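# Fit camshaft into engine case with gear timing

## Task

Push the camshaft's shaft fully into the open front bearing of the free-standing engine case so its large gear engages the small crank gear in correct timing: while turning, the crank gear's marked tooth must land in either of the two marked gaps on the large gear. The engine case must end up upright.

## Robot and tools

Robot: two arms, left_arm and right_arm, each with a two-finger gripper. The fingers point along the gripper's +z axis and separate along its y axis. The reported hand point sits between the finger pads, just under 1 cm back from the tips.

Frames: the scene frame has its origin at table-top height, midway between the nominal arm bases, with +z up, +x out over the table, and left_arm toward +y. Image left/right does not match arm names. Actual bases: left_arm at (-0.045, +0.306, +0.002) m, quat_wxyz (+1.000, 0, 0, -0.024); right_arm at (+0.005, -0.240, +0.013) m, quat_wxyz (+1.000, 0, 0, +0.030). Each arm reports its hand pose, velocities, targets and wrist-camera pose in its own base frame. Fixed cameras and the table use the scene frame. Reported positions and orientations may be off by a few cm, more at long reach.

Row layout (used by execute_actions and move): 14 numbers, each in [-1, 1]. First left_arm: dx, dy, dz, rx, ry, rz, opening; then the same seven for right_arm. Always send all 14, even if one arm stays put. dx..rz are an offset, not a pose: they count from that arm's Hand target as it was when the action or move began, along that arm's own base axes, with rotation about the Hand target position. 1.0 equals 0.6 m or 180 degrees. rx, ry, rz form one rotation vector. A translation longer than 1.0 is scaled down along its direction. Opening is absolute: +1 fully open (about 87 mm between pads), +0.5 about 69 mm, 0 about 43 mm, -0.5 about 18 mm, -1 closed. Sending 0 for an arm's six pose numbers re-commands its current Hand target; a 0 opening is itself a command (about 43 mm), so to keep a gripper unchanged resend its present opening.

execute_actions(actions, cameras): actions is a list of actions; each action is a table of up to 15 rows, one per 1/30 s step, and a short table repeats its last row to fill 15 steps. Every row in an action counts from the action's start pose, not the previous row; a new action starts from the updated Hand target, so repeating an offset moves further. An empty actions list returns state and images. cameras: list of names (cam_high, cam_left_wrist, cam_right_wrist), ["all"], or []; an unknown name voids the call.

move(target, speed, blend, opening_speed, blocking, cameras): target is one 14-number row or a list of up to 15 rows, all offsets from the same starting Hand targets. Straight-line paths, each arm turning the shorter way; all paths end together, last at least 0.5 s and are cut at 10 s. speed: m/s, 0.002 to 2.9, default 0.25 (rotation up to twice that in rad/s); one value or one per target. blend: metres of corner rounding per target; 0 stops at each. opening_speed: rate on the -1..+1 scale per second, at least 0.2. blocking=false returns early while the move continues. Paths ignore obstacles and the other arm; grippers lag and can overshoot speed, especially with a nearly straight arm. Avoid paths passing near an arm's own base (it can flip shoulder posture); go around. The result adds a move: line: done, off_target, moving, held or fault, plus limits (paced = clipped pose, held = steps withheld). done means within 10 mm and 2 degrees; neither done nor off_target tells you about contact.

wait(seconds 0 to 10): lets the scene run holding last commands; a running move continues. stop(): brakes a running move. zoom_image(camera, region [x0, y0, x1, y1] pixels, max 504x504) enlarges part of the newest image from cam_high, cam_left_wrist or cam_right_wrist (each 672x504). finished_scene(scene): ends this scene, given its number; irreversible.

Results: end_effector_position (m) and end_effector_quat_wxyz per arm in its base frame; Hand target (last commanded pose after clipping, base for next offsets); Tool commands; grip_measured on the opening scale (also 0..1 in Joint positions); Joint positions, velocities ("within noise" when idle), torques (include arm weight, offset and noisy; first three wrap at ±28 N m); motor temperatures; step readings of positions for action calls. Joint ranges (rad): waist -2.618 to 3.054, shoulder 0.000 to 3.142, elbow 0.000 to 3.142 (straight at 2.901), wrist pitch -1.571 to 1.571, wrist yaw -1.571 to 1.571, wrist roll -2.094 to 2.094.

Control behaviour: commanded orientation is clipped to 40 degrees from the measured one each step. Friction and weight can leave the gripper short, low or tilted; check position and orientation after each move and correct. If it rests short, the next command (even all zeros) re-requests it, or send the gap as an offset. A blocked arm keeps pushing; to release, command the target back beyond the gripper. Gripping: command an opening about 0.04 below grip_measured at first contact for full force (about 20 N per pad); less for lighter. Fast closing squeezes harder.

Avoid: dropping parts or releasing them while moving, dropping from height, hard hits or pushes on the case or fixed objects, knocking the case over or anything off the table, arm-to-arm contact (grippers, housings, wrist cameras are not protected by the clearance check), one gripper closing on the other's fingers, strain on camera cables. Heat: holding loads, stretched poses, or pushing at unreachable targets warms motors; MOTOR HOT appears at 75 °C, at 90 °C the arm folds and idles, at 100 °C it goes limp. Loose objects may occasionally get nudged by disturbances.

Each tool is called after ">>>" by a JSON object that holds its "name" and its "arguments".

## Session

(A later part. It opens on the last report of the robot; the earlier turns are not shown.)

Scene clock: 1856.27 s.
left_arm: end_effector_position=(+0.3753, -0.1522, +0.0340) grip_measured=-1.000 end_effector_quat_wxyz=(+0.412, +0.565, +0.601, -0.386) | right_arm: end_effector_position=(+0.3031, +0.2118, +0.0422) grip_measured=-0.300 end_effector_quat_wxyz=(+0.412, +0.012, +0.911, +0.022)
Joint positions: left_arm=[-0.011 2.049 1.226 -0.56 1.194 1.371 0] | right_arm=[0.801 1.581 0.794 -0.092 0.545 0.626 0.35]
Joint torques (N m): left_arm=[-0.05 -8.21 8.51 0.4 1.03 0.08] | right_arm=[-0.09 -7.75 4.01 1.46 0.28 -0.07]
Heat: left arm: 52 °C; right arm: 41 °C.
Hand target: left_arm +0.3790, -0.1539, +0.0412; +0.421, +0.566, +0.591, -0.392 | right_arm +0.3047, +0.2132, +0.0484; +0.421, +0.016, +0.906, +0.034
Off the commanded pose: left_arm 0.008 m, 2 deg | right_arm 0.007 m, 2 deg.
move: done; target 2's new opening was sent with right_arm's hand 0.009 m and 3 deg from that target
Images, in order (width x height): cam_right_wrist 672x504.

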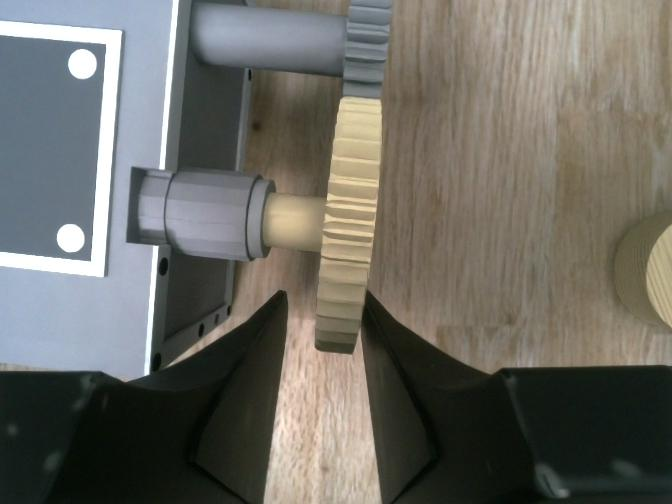

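>>> {"name": "zoom_image", "arguments": {"camera": "cam_right_wrist", "region": [120, 0, 400, 370]}}

>>> {"name": "move", "arguments": {"target": [[0,0.05,0,0,0,0,-1, 0.0,-0.01,0.0,0.0,0.0,0.0,-0.3],[0,0.1,0.15,0,0,0,-1, -0.13,-0.015,0.11,0.0,0.0,0.0,-0.3],[0,0.1,0.25,0,0,0,-1, -0.13,-0.25,0.13,0.0,0.0,0.0,-0.3]], "speed": [0.06,0.12,0.25], "cameras": ["all"]}}

Scaled by 1.362 from the camera's 672x504 image, which has a finer 960x720 frame.

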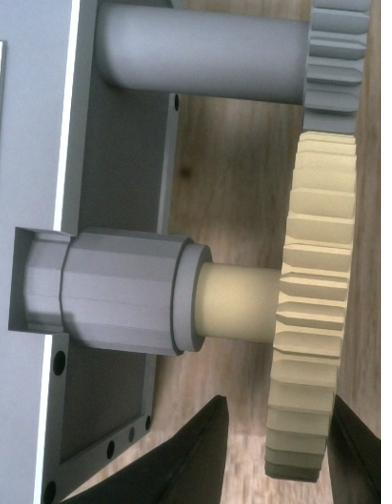

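Scene clock: 1867.07 s.
left_arm: end_effector_position=(+0.3881, -0.0929, +0.1726) grip_measured=-1.000 end_effector_quat_wxyz=(+0.424, +0.570, +0.595, -0.376) | right_arm: end_effector_position=(+0.2295, +0.0651, +0.1322) grip_measured=-0.300 end_effector_quat_wxyz=(+0.429, +0.018, +0.902, +0.037)
Joint positions: left_arm=[0.148 2.038 1.789 -1.494 1.2 1.794 0] | right_arm=[0.42 0.739 0.625 -0.598 0.272 0.335 0.35]
Joint torques (N m): left_arm=[0.03 -11.14 8.5 -0.68 0.88 -0.11] | right_arm=[-0.47 -0.13 4.74 1.45 0.07 -0.11]
Heat: left arm: 51 °C; right arm: 41 °C.
Hand target: left_arm +0.3789, -0.0939, +0.1912; +0.421, +0.566, +0.591, -0.392 | right_arm +0.2268, +0.0632, +0.1264; +0.421, +0.016, +0.906, +0.034
Off the commanded pose: left_arm 0.021 m, 2 deg | right_arm 0.007 m, 1 deg.
joint sent to its limit (left arm) — joint 4 (wrist pitch), lower limit. The joint targets still meet the commanded pose.
move: off_target (left_arm)

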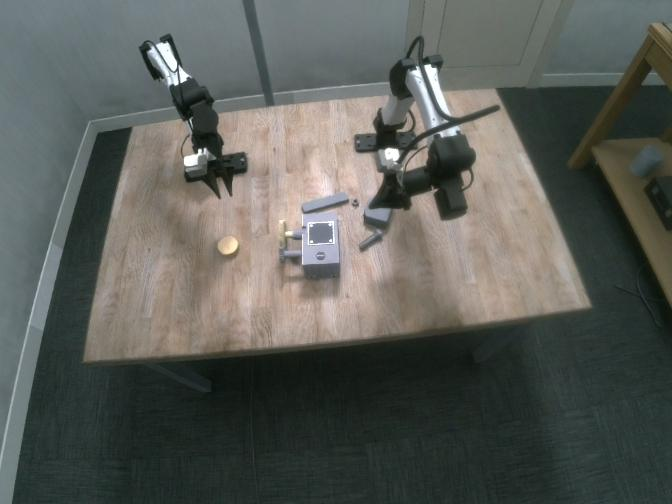

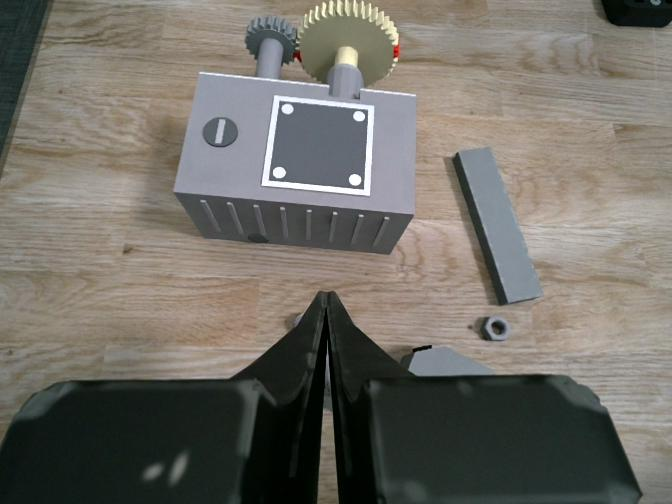

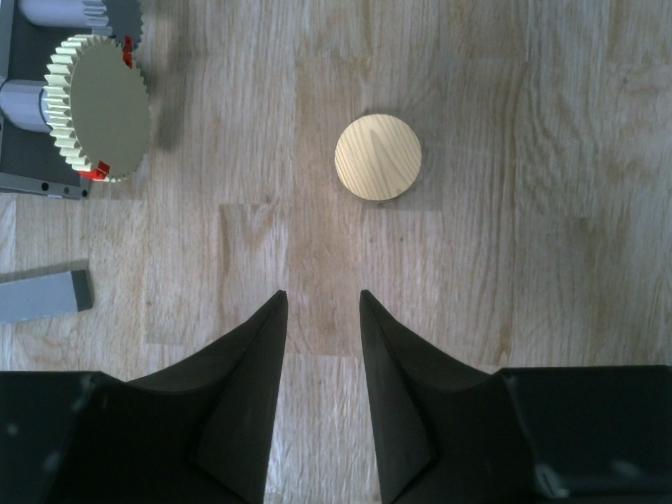

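>>> {"name": "zoom_image", "arguments": {"camera": "cam_left_wrist", "region": [235, 0, 405, 110]}}

>>> {"name": "zoom_image", "arguments": {"camera": "cam_right_wrist", "region": [0, 0, 200, 200]}}

Scaled by 2.965 from the camera's 672x504 image, which has a finer 960x720 frame.

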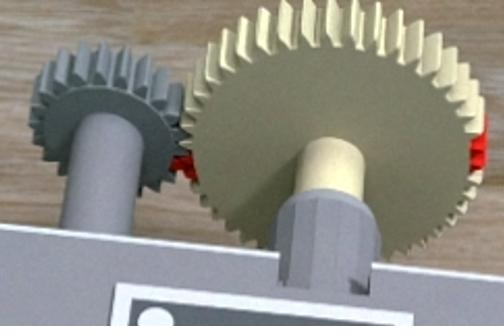

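Scaled by 2.520 from the camera's 672x504 image, which has a finer 960x720 frame.

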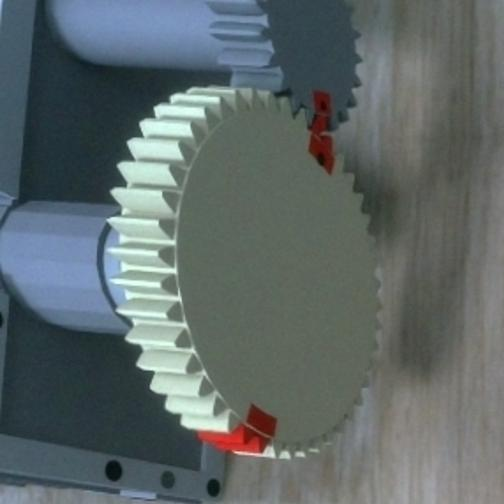

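>>> {"name": "move", "arguments": {"target": [[0,0,0,0,0,0,-1, 0.0,-0.05,0.06,0.2,0.02,0.02,-0.5],[0,0,0,0,0,0,-1, 0.147,0.03,-0.01,0.473,0.041,0.045,-0.5]], "speed": 0.25, "blend": [0.03,0], "cameras": ["cam_left_wrist","cam_right_wrist"]}}

Scene clock: 1886.17 s.
left_arm: end_effector_position=(+0.3881, -0.0929, +0.1726) grip_measured=-1.000 end_effector_quat_wxyz=(+0.424, +0.570, +0.595, -0.376) | right_arm: end_effector_position=(+0.3160, +0.0786, +0.1202) grip_measured=-0.500 end_effector_quat_wxyz=(+0.236, +0.246, +0.668, +0.662)
Joint positions: left_arm=[0.148 2.038 1.789 -1.494 1.2 1.794 0] | right_arm=[-0.338 1.879 0.372 1.471 -1.213 1.549 0.25]
Joint torques (N m): left_arm=[0.03 -11.14 8.49 -0.68 0.88 -0.1] | right_arm=[0.99 -4.78 1.96 1.78 0.07 -0.07]
Heat: left arm: 53 °C; right arm: 41 °C.
Hand target: left_arm +0.3789, -0.0939, +0.1912; +0.421, +0.566, +0.591, -0.392 | right_arm +0.3149, +0.0812, +0.1204; +0.242, +0.240, +0.666, +0.663
Off the commanded pose: left_arm 0.021 m, 2 deg | right_arm 0.003 m, 1 deg.
joint sent to its limit (left arm) — joint 4 (wrist pitch), lower limit. The joint targets still meet the commanded pose.
move: off_target (left_arm)
Images, in order (width x height): cam_left_wrist 672x504, cam_right_wrist 672x504.

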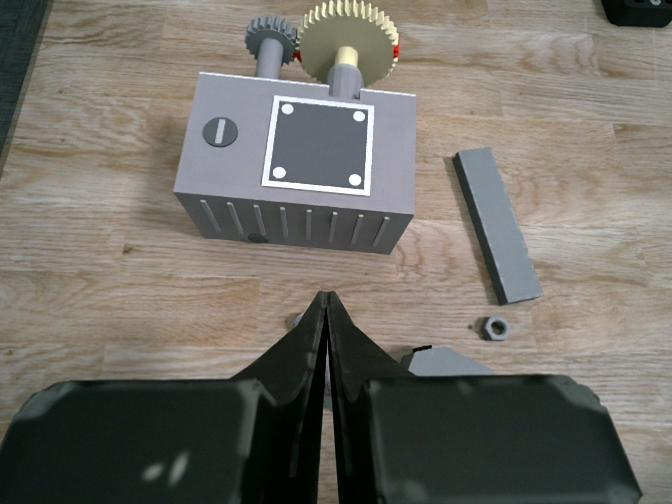

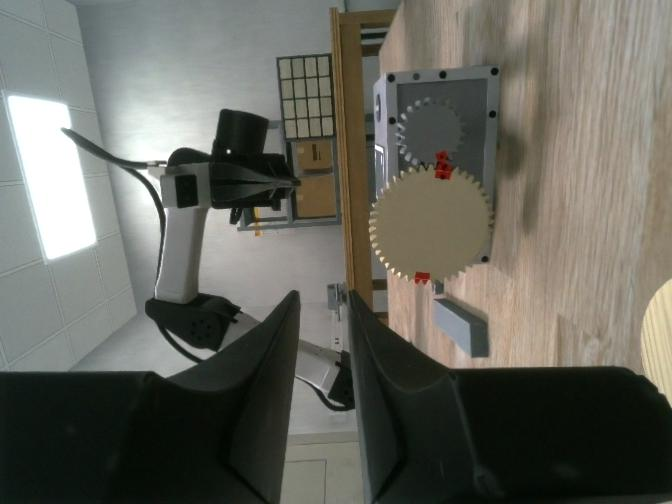

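>>> {"name": "zoom_image", "arguments": {"camera": "cam_right_wrist", "region": [400, 120, 490, 210]}}

>>> {"name": "zoom_image", "arguments": {"camera": "cam_right_wrist", "region": [360, 60, 520, 290]}}

Scaled by 5.600 from the camera's 672x504 image, which has a finer 960x720 frame.

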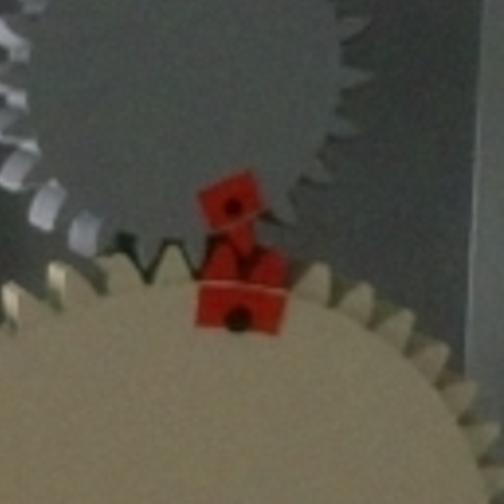

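Scaled by 2.191 from the camera's 672x504 image, which has a finer 960x720 frame.

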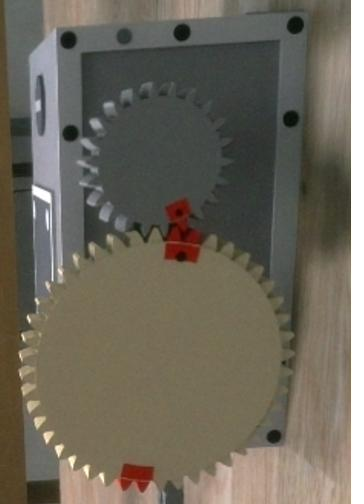

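>>> {"name": "zoom_image", "arguments": {"camera": "cam_left_wrist", "region": [310, 30, 380, 110]}}

>>> {"name": "move", "arguments": {"target": [[0,0,0,0,0,0,-1, -0.1,-0.05,0.2,-0.473,-0.041,-0.045,-0.5]], "speed": 0.3, "cameras": ["cam_high","cam_right_wrist"]}}

>>> {"name": "zoom_image", "arguments": {"camera": "cam_high", "region": [270, 215, 320, 265]}}

Scaled by 6.300 from the camera's 672x504 image, which has a finer 960x720 frame.

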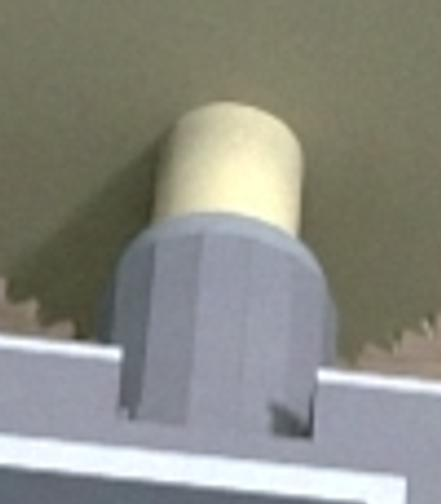

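Scene clock: 1902.50 s.
left_arm: end_effector_position=(+0.3881, -0.0929, +0.1726) grip_measured=-1.000 end_effector_quat_wxyz=(+0.424, +0.570, +0.595, -0.376) | right_arm: end_effector_position=(+0.2529, +0.0507, +0.2319) grip_measured=-0.500 end_effector_quat_wxyz=(+0.414, +0.019, +0.909, +0.036)
Joint positions: left_arm=[0.148 2.038 1.789 -1.494 1.2 1.794 0] | right_arm=[0.259 0.946 1.111 -0.887 0.145 0.235 0.25]
Joint torques (N m): left_arm=[0.02 -11.14 8.5 -0.68 0.88 -0.1] | right_arm=[0.84 -0.27 7.45 1.45 0.18 -0.1]
Heat: left arm: 54 °C; right arm: 42 °C.
Hand target: left_arm +0.3789, -0.0939, +0.1912; +0.421, +0.566, +0.591, -0.392 | right_arm +0.2550, +0.0512, +0.2404; +0.421, +0.016, +0.906, +0.034
Off the commanded pose: left_arm 0.021 m, 2 deg | right_arm 0.009 m, 1 deg.
joint sent to its limit (left arm) — joint 4 (wrist pitch), lower limit. The joint targets still meet the commanded pose.
move: off_target (left_arm)
Images, in order (width x height): cam_high 672x504, cam_right_wrist 672x504.

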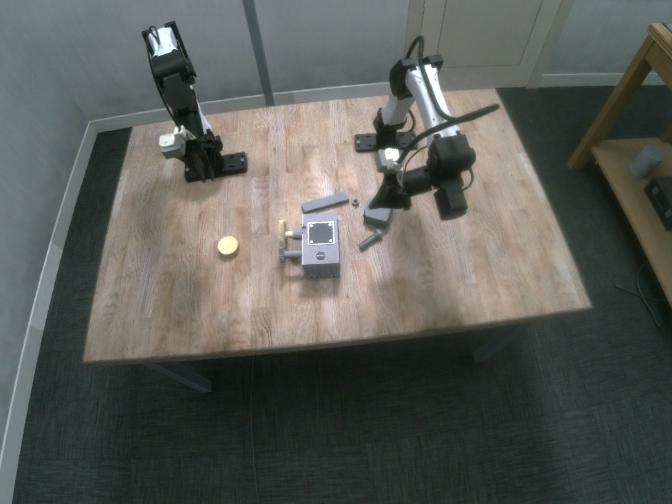

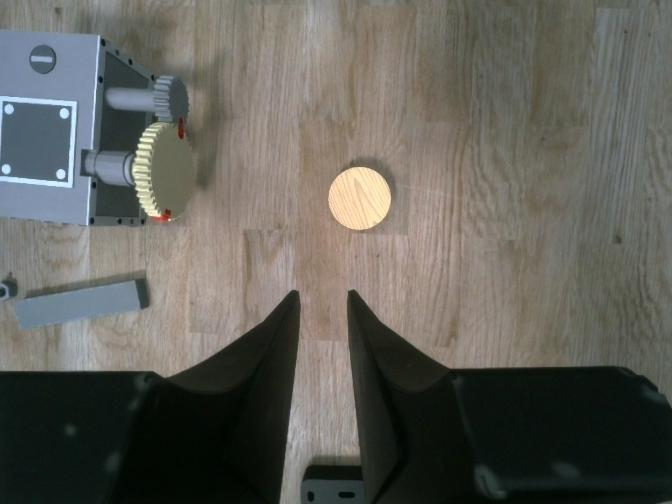

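Scaled by 10.080 from the camera's 672x504 image, which has a finer 960x720 frame.

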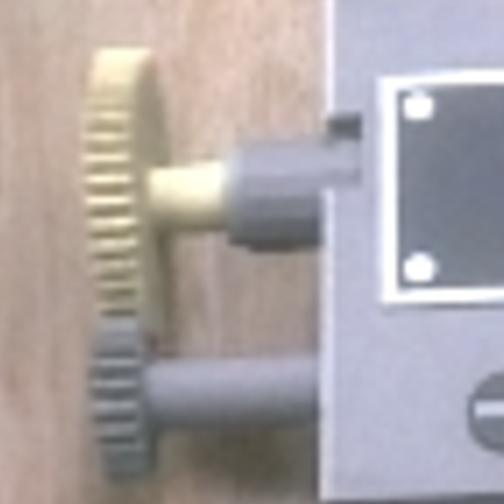

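>>> {"name": "move", "arguments": {"target": [[0,0,0,0,0,0,-1, 0.075,0.12,-0.24,0.0326,-0.1416,0.2405,-1],[0,0,0,0,0,0,-1, 0.128,0.202,-0.283,0.0326,-0.1416,0.2405,-1]], "speed": [0.25,0.1], "blend": [0.02,0], "cameras": ["cam_left_wrist","cam_right_wrist"]}}

Scene clock: 1919.33 s.
left_arm: end_effector_position=(+0.3881, -0.0929, +0.1726) grip_measured=-1.000 end_effector_quat_wxyz=(+0.424, +0.570, +0.595, -0.376) | right_arm: end_effector_position=(+0.3201, +0.1678, +0.0579) grip_measured=-1.000 end_effector_quat_wxyz=(+0.544, -0.303, +0.746, +0.236)
Joint positions: left_arm=[0.148 2.038 1.789 -1.494 1.2 1.794 0] | right_arm=[0.26 1.489 0.321 0.823 -0.508 -0.151 0]
Joint torques (N m): left_arm=[0.02 -11.15 8.5 -0.67 0.88 -0.11] | right_arm=[0.83 -3.34 6.32 1.92 0.01 0]
Motor temperatures (°C): left_arm=[23 55 43 29 28 25 24] | right_arm=[25 30 38 42 27 26 28]
Heat: left arm: 55 °C; right arm: 42 °C.
Hand target: left_arm +0.3789, -0.0939, +0.1912; +0.421, +0.566, +0.591, -0.392 | right_arm +0.3317, +0.1725, +0.0707; +0.563, -0.303, +0.733, +0.233
Off the commanded pose: left_arm 0.021 m, 2 deg | right_arm 0.018 m, 3 deg.
joint sent to its limit (left arm) — joint 4 (wrist pitch), lower limit. The joint targets still meet the commanded pose.
move: off_target (left_arm, right_arm)
Images, in order (width x height): cam_left_wrist 672x504, cam_right_wrist 672x504.

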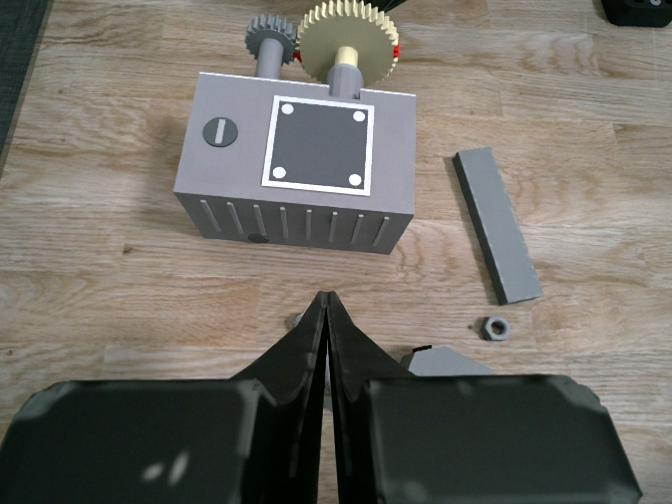

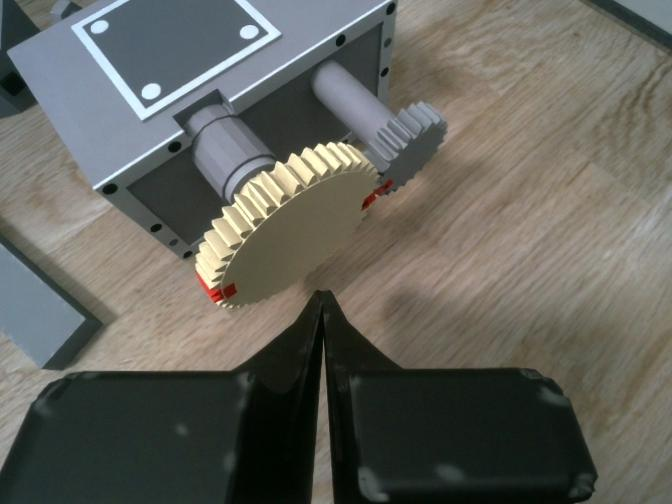

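>>> {"name": "move", "arguments": {"target": [0,0,0,0,0,0,-1,0.0167,0.052,0,0,0,0,-1], "speed": 0.05, "cameras": ["all"]}}

Scene clock: 1957.20 s.
left_arm: end_effector_position=(+0.3881, -0.0929, +0.1726) grip_measured=-1.000 end_effector_quat_wxyz=(+0.424, +0.570, +0.595, -0.376) | right_arm: end_effector_position=(+0.3339, +0.1874, +0.0525) grip_measured=-1.000 end_effector_quat_wxyz=(+0.543, -0.295, +0.757, +0.215)
Joint positions: left_arm=[0.148 2.038 1.789 -1.494 1.2 1.794 0] | right_arm=[0.359 1.569 0.384 0.836 -0.368 -0.125 0]
Joint torques (N m): left_arm=[0.03 -11.14 8.5 -0.67 0.88 -0.1] | right_arm=[2 -4.04 6.63 2.07 -0.37 0.06]
Motor temperatures (°C): left_arm=[23 57 43 28 28 25 24] | right_arm=[25 29 38 44 27 26 28]
Heat: left arm: 57 °C; right arm: 44 °C.
Hand target: left_arm +0.3789, -0.0939, +0.1912; +0.421, +0.566, +0.591, -0.392 | right_arm +0.3416, +0.2036, +0.0705; +0.563, -0.303, +0.733, +0.233
Off the commanded pose: left_arm 0.021 m, 2 deg | right_arm 0.026 m, 4 deg.
joint sent to its limit (left arm) — joint 4 (wrist pitch), lower limit. The joint targets still meet the commanded pose.
move: off_target (left_arm, right_arm)

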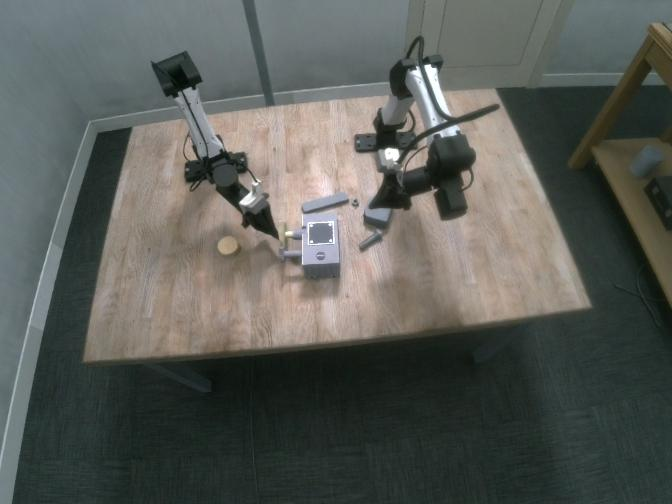

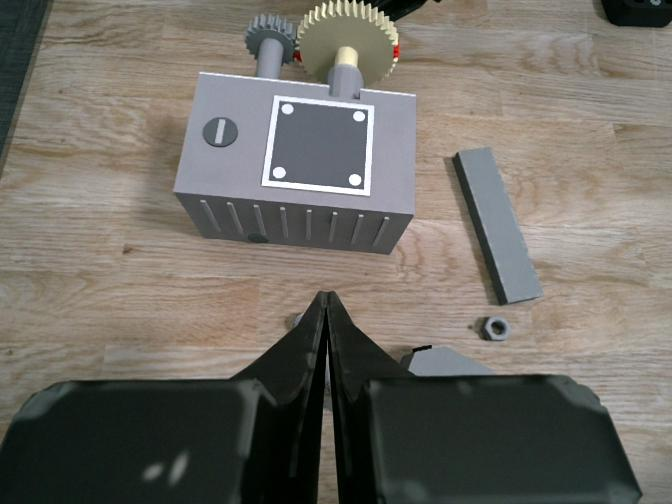

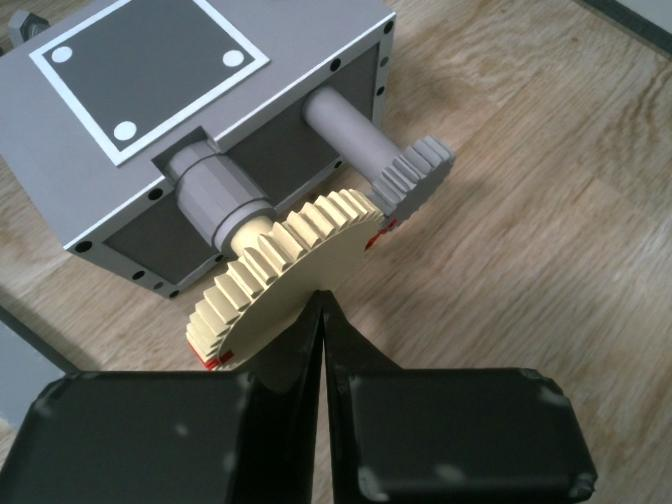

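>>> {"name": "zoom_image", "arguments": {"camera": "cam_right_wrist", "region": [140, 120, 460, 380]}}

>>> {"name": "zoom_image", "arguments": {"camera": "cam_left_wrist", "region": [230, 0, 430, 130]}}

Scaled by 1.575 from the camera's 672x504 image, which has a finer 960x720 frame.

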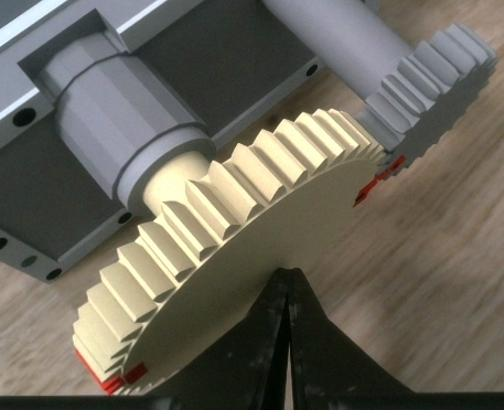

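Scaled by 2.520 from the camera's 672x504 image, which has a finer 960x720 frame.

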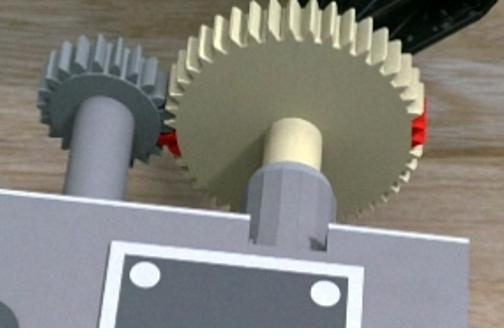

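>>> {"name": "move", "arguments": {"target": [0,0,0,0,0,0,-1,0,0.025,0.004,0,0,0,-1], "speed": 0.05, "cameras": ["cam_left_wrist","cam_right_wrist"]}}

>>> {"name": "zoom_image", "arguments": {"camera": "cam_right_wrist", "region": [140, 120, 460, 380]}}

Scene clock: 1967.20 s.
left_arm: end_effector_position=(+0.3881, -0.0929, +0.1726) grip_measured=-1.000 end_effector_quat_wxyz=(+0.424, +0.570, +0.595, -0.376) | right_arm: end_effector_position=(+0.3340, +0.2032, +0.0553) grip_measured=-1.000 end_effector_quat_wxyz=(+0.544, -0.297, +0.754, +0.216)
Joint positions: left_arm=[0.148 2.038 1.789 -1.494 1.2 1.794 0] | right_arm=[0.416 1.583 0.408 0.836 -0.32 -0.107 0]
Joint torques (N m): left_arm=[0.03 -11.15 8.5 -0.67 0.88 -0.11] | right_arm=[1.81 -4.3 6.8 2.02 -0.28 0.06]
Motor temperatures (°C): left_arm=[23 57 43 28 28 25 24] | right_arm=[25 29 39 45 27 26 28]
Heat: left arm: 57 °C; right arm: 45 °C.
Hand target: left_arm +0.3789, -0.0939, +0.1912; +0.421, +0.566, +0.591, -0.392 | right_arm +0.3417, +0.2187, +0.0730; +0.563, -0.303, +0.733, +0.233
Off the commanded pose: left_arm 0.021 m, 2 deg | right_arm 0.025 m, 4 deg.
joint sent to its limit (left arm) — joint 4 (wrist pitch), lower limit. The joint targets still meet the commanded pose.
move: off_target (left_arm, right_arm)
Images, in order (width x height): cam_left_wrist 672x504, cam_right_wrist 672x504.

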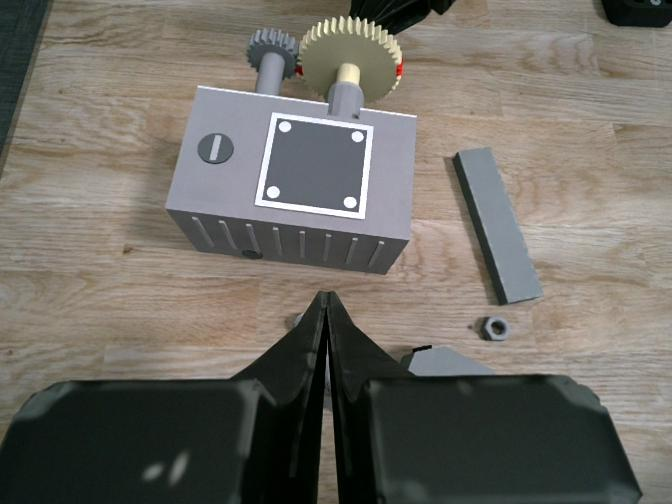

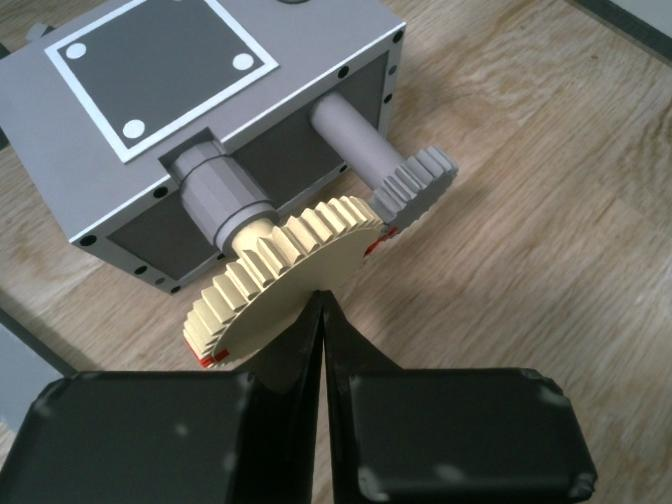

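Scaled by 1.575 from the camera's 672x504 image, which has a finer 960x720 frame.

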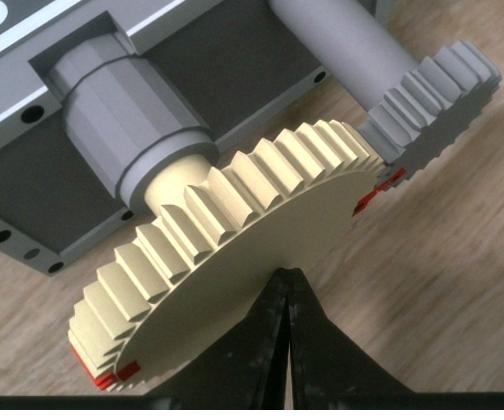

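>>> {"name": "zoom_image", "arguments": {"camera": "cam_right_wrist", "region": [200, 170, 320, 270]}}

>>> {"name": "zoom_image", "arguments": {"camera": "cam_left_wrist", "region": [300, 40, 420, 130]}}

Scaled by 4.200 from the camera's 672x504 image, which has a finer 960x720 frame.

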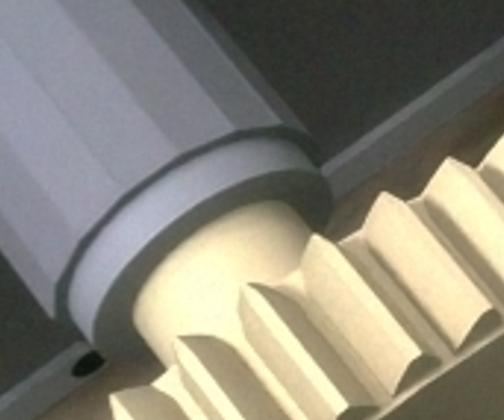

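Scaled by 4.200 from the camera's 672x504 image, which has a finer 960x720 frame.

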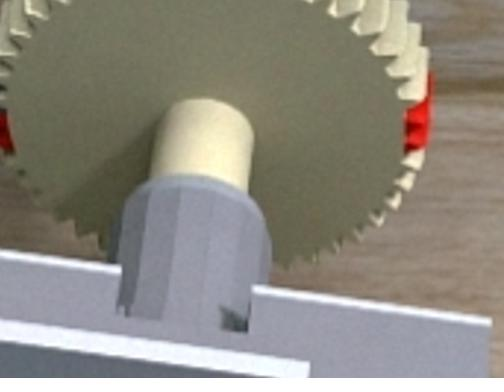

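>>> {"name": "move", "arguments": {"target": [0,0,0,0,0,0,-1,0,-0.15,0.1,0,0,0,-1], "speed": 0.15, "cameras": ["all"]}}

>>> {"name": "zoom_image", "arguments": {"camera": "cam_high", "region": [260, 200, 360, 290]}}

>>> {"name": "zoom_image", "arguments": {"camera": "cam_left_wrist", "region": [230, 0, 430, 130]}}

Scene clock: 1986.57 s.
left_arm: end_effector_position=(+0.3881, -0.0929, +0.1726) grip_measured=-1.000 end_effector_quat_wxyz=(+0.424, +0.570, +0.595, -0.376) | right_arm: end_effector_position=(+0.3347, +0.1294, +0.1172) grip_measured=-1.000 end_effector_quat_wxyz=(+0.548, -0.297, +0.745, +0.238)
Joint positions: left_arm=[0.148 2.038 1.789 -1.494 1.2 1.794 0] | right_arm=[0.078 1.271 0.484 0.41 -0.676 -0.212 0]
Joint torques (N m): left_arm=[0.03 -11.14 8.49 -0.68 0.88 -0.1] | right_arm=[-0.4 -4.52 7.53 1.58 -0.26 -0.11]
Motor temperatures (°C): left_arm=[23 58 43 28 28 25 24] | right_arm=[25 29 40 46 27 26 28]
Heat: left arm: 58 °C; right arm: 46 °C.
Hand target: left_arm +0.3789, -0.0939, +0.1912; +0.421, +0.566, +0.591, -0.392 | right_arm +0.3416, +0.1287, +0.1329; +0.563, -0.303, +0.733, +0.233
Off the commanded pose: left_arm 0.021 m, 2 deg | right_arm 0.017 m, 2 deg.
joint sent to its limit (left arm) — joint 4 (wrist pitch), lower limit. The joint targets still meet the commanded pose.
move: off_target (left_arm, right_arm)

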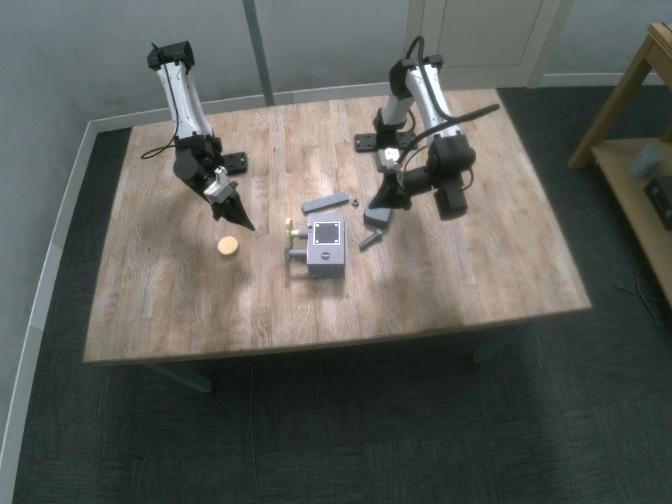

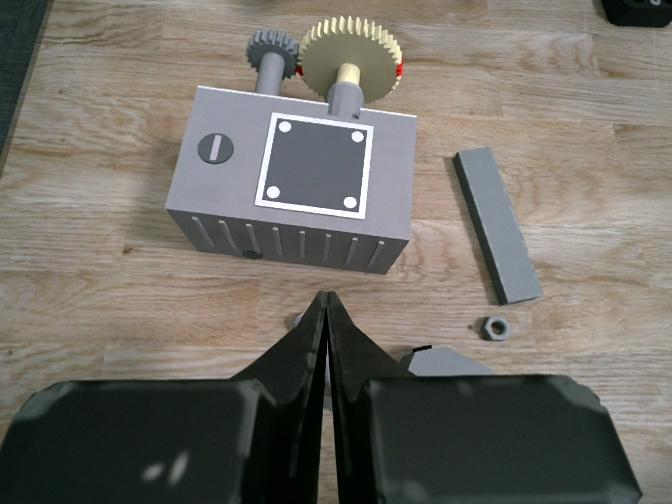

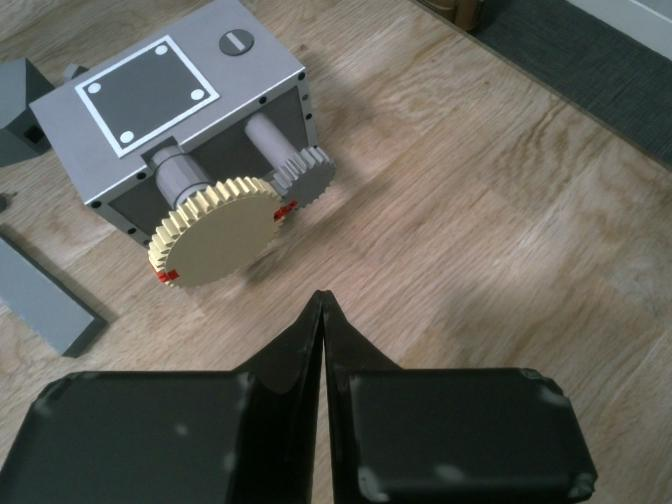

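Scaled by 5.040 from the camera's 672x504 image, which has a finer 960x720 frame.

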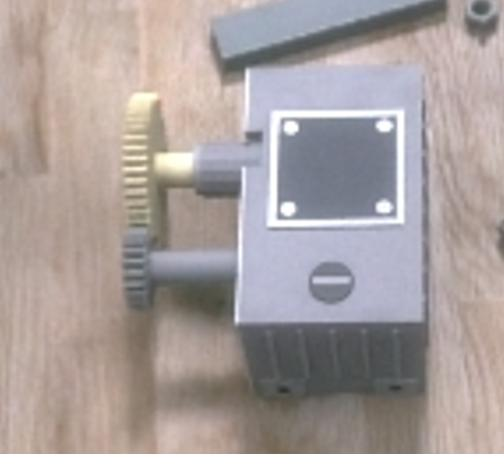

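Scaled by 2.520 from the camera's 672x504 image, which has a finer 960x720 frame.

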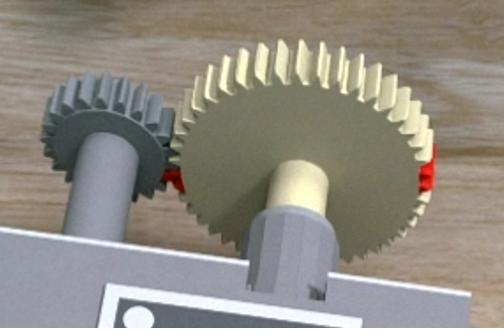

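>>> {"name": "finished_scene", "arguments": {"scene": 1}}

The scene is finished: the task was done.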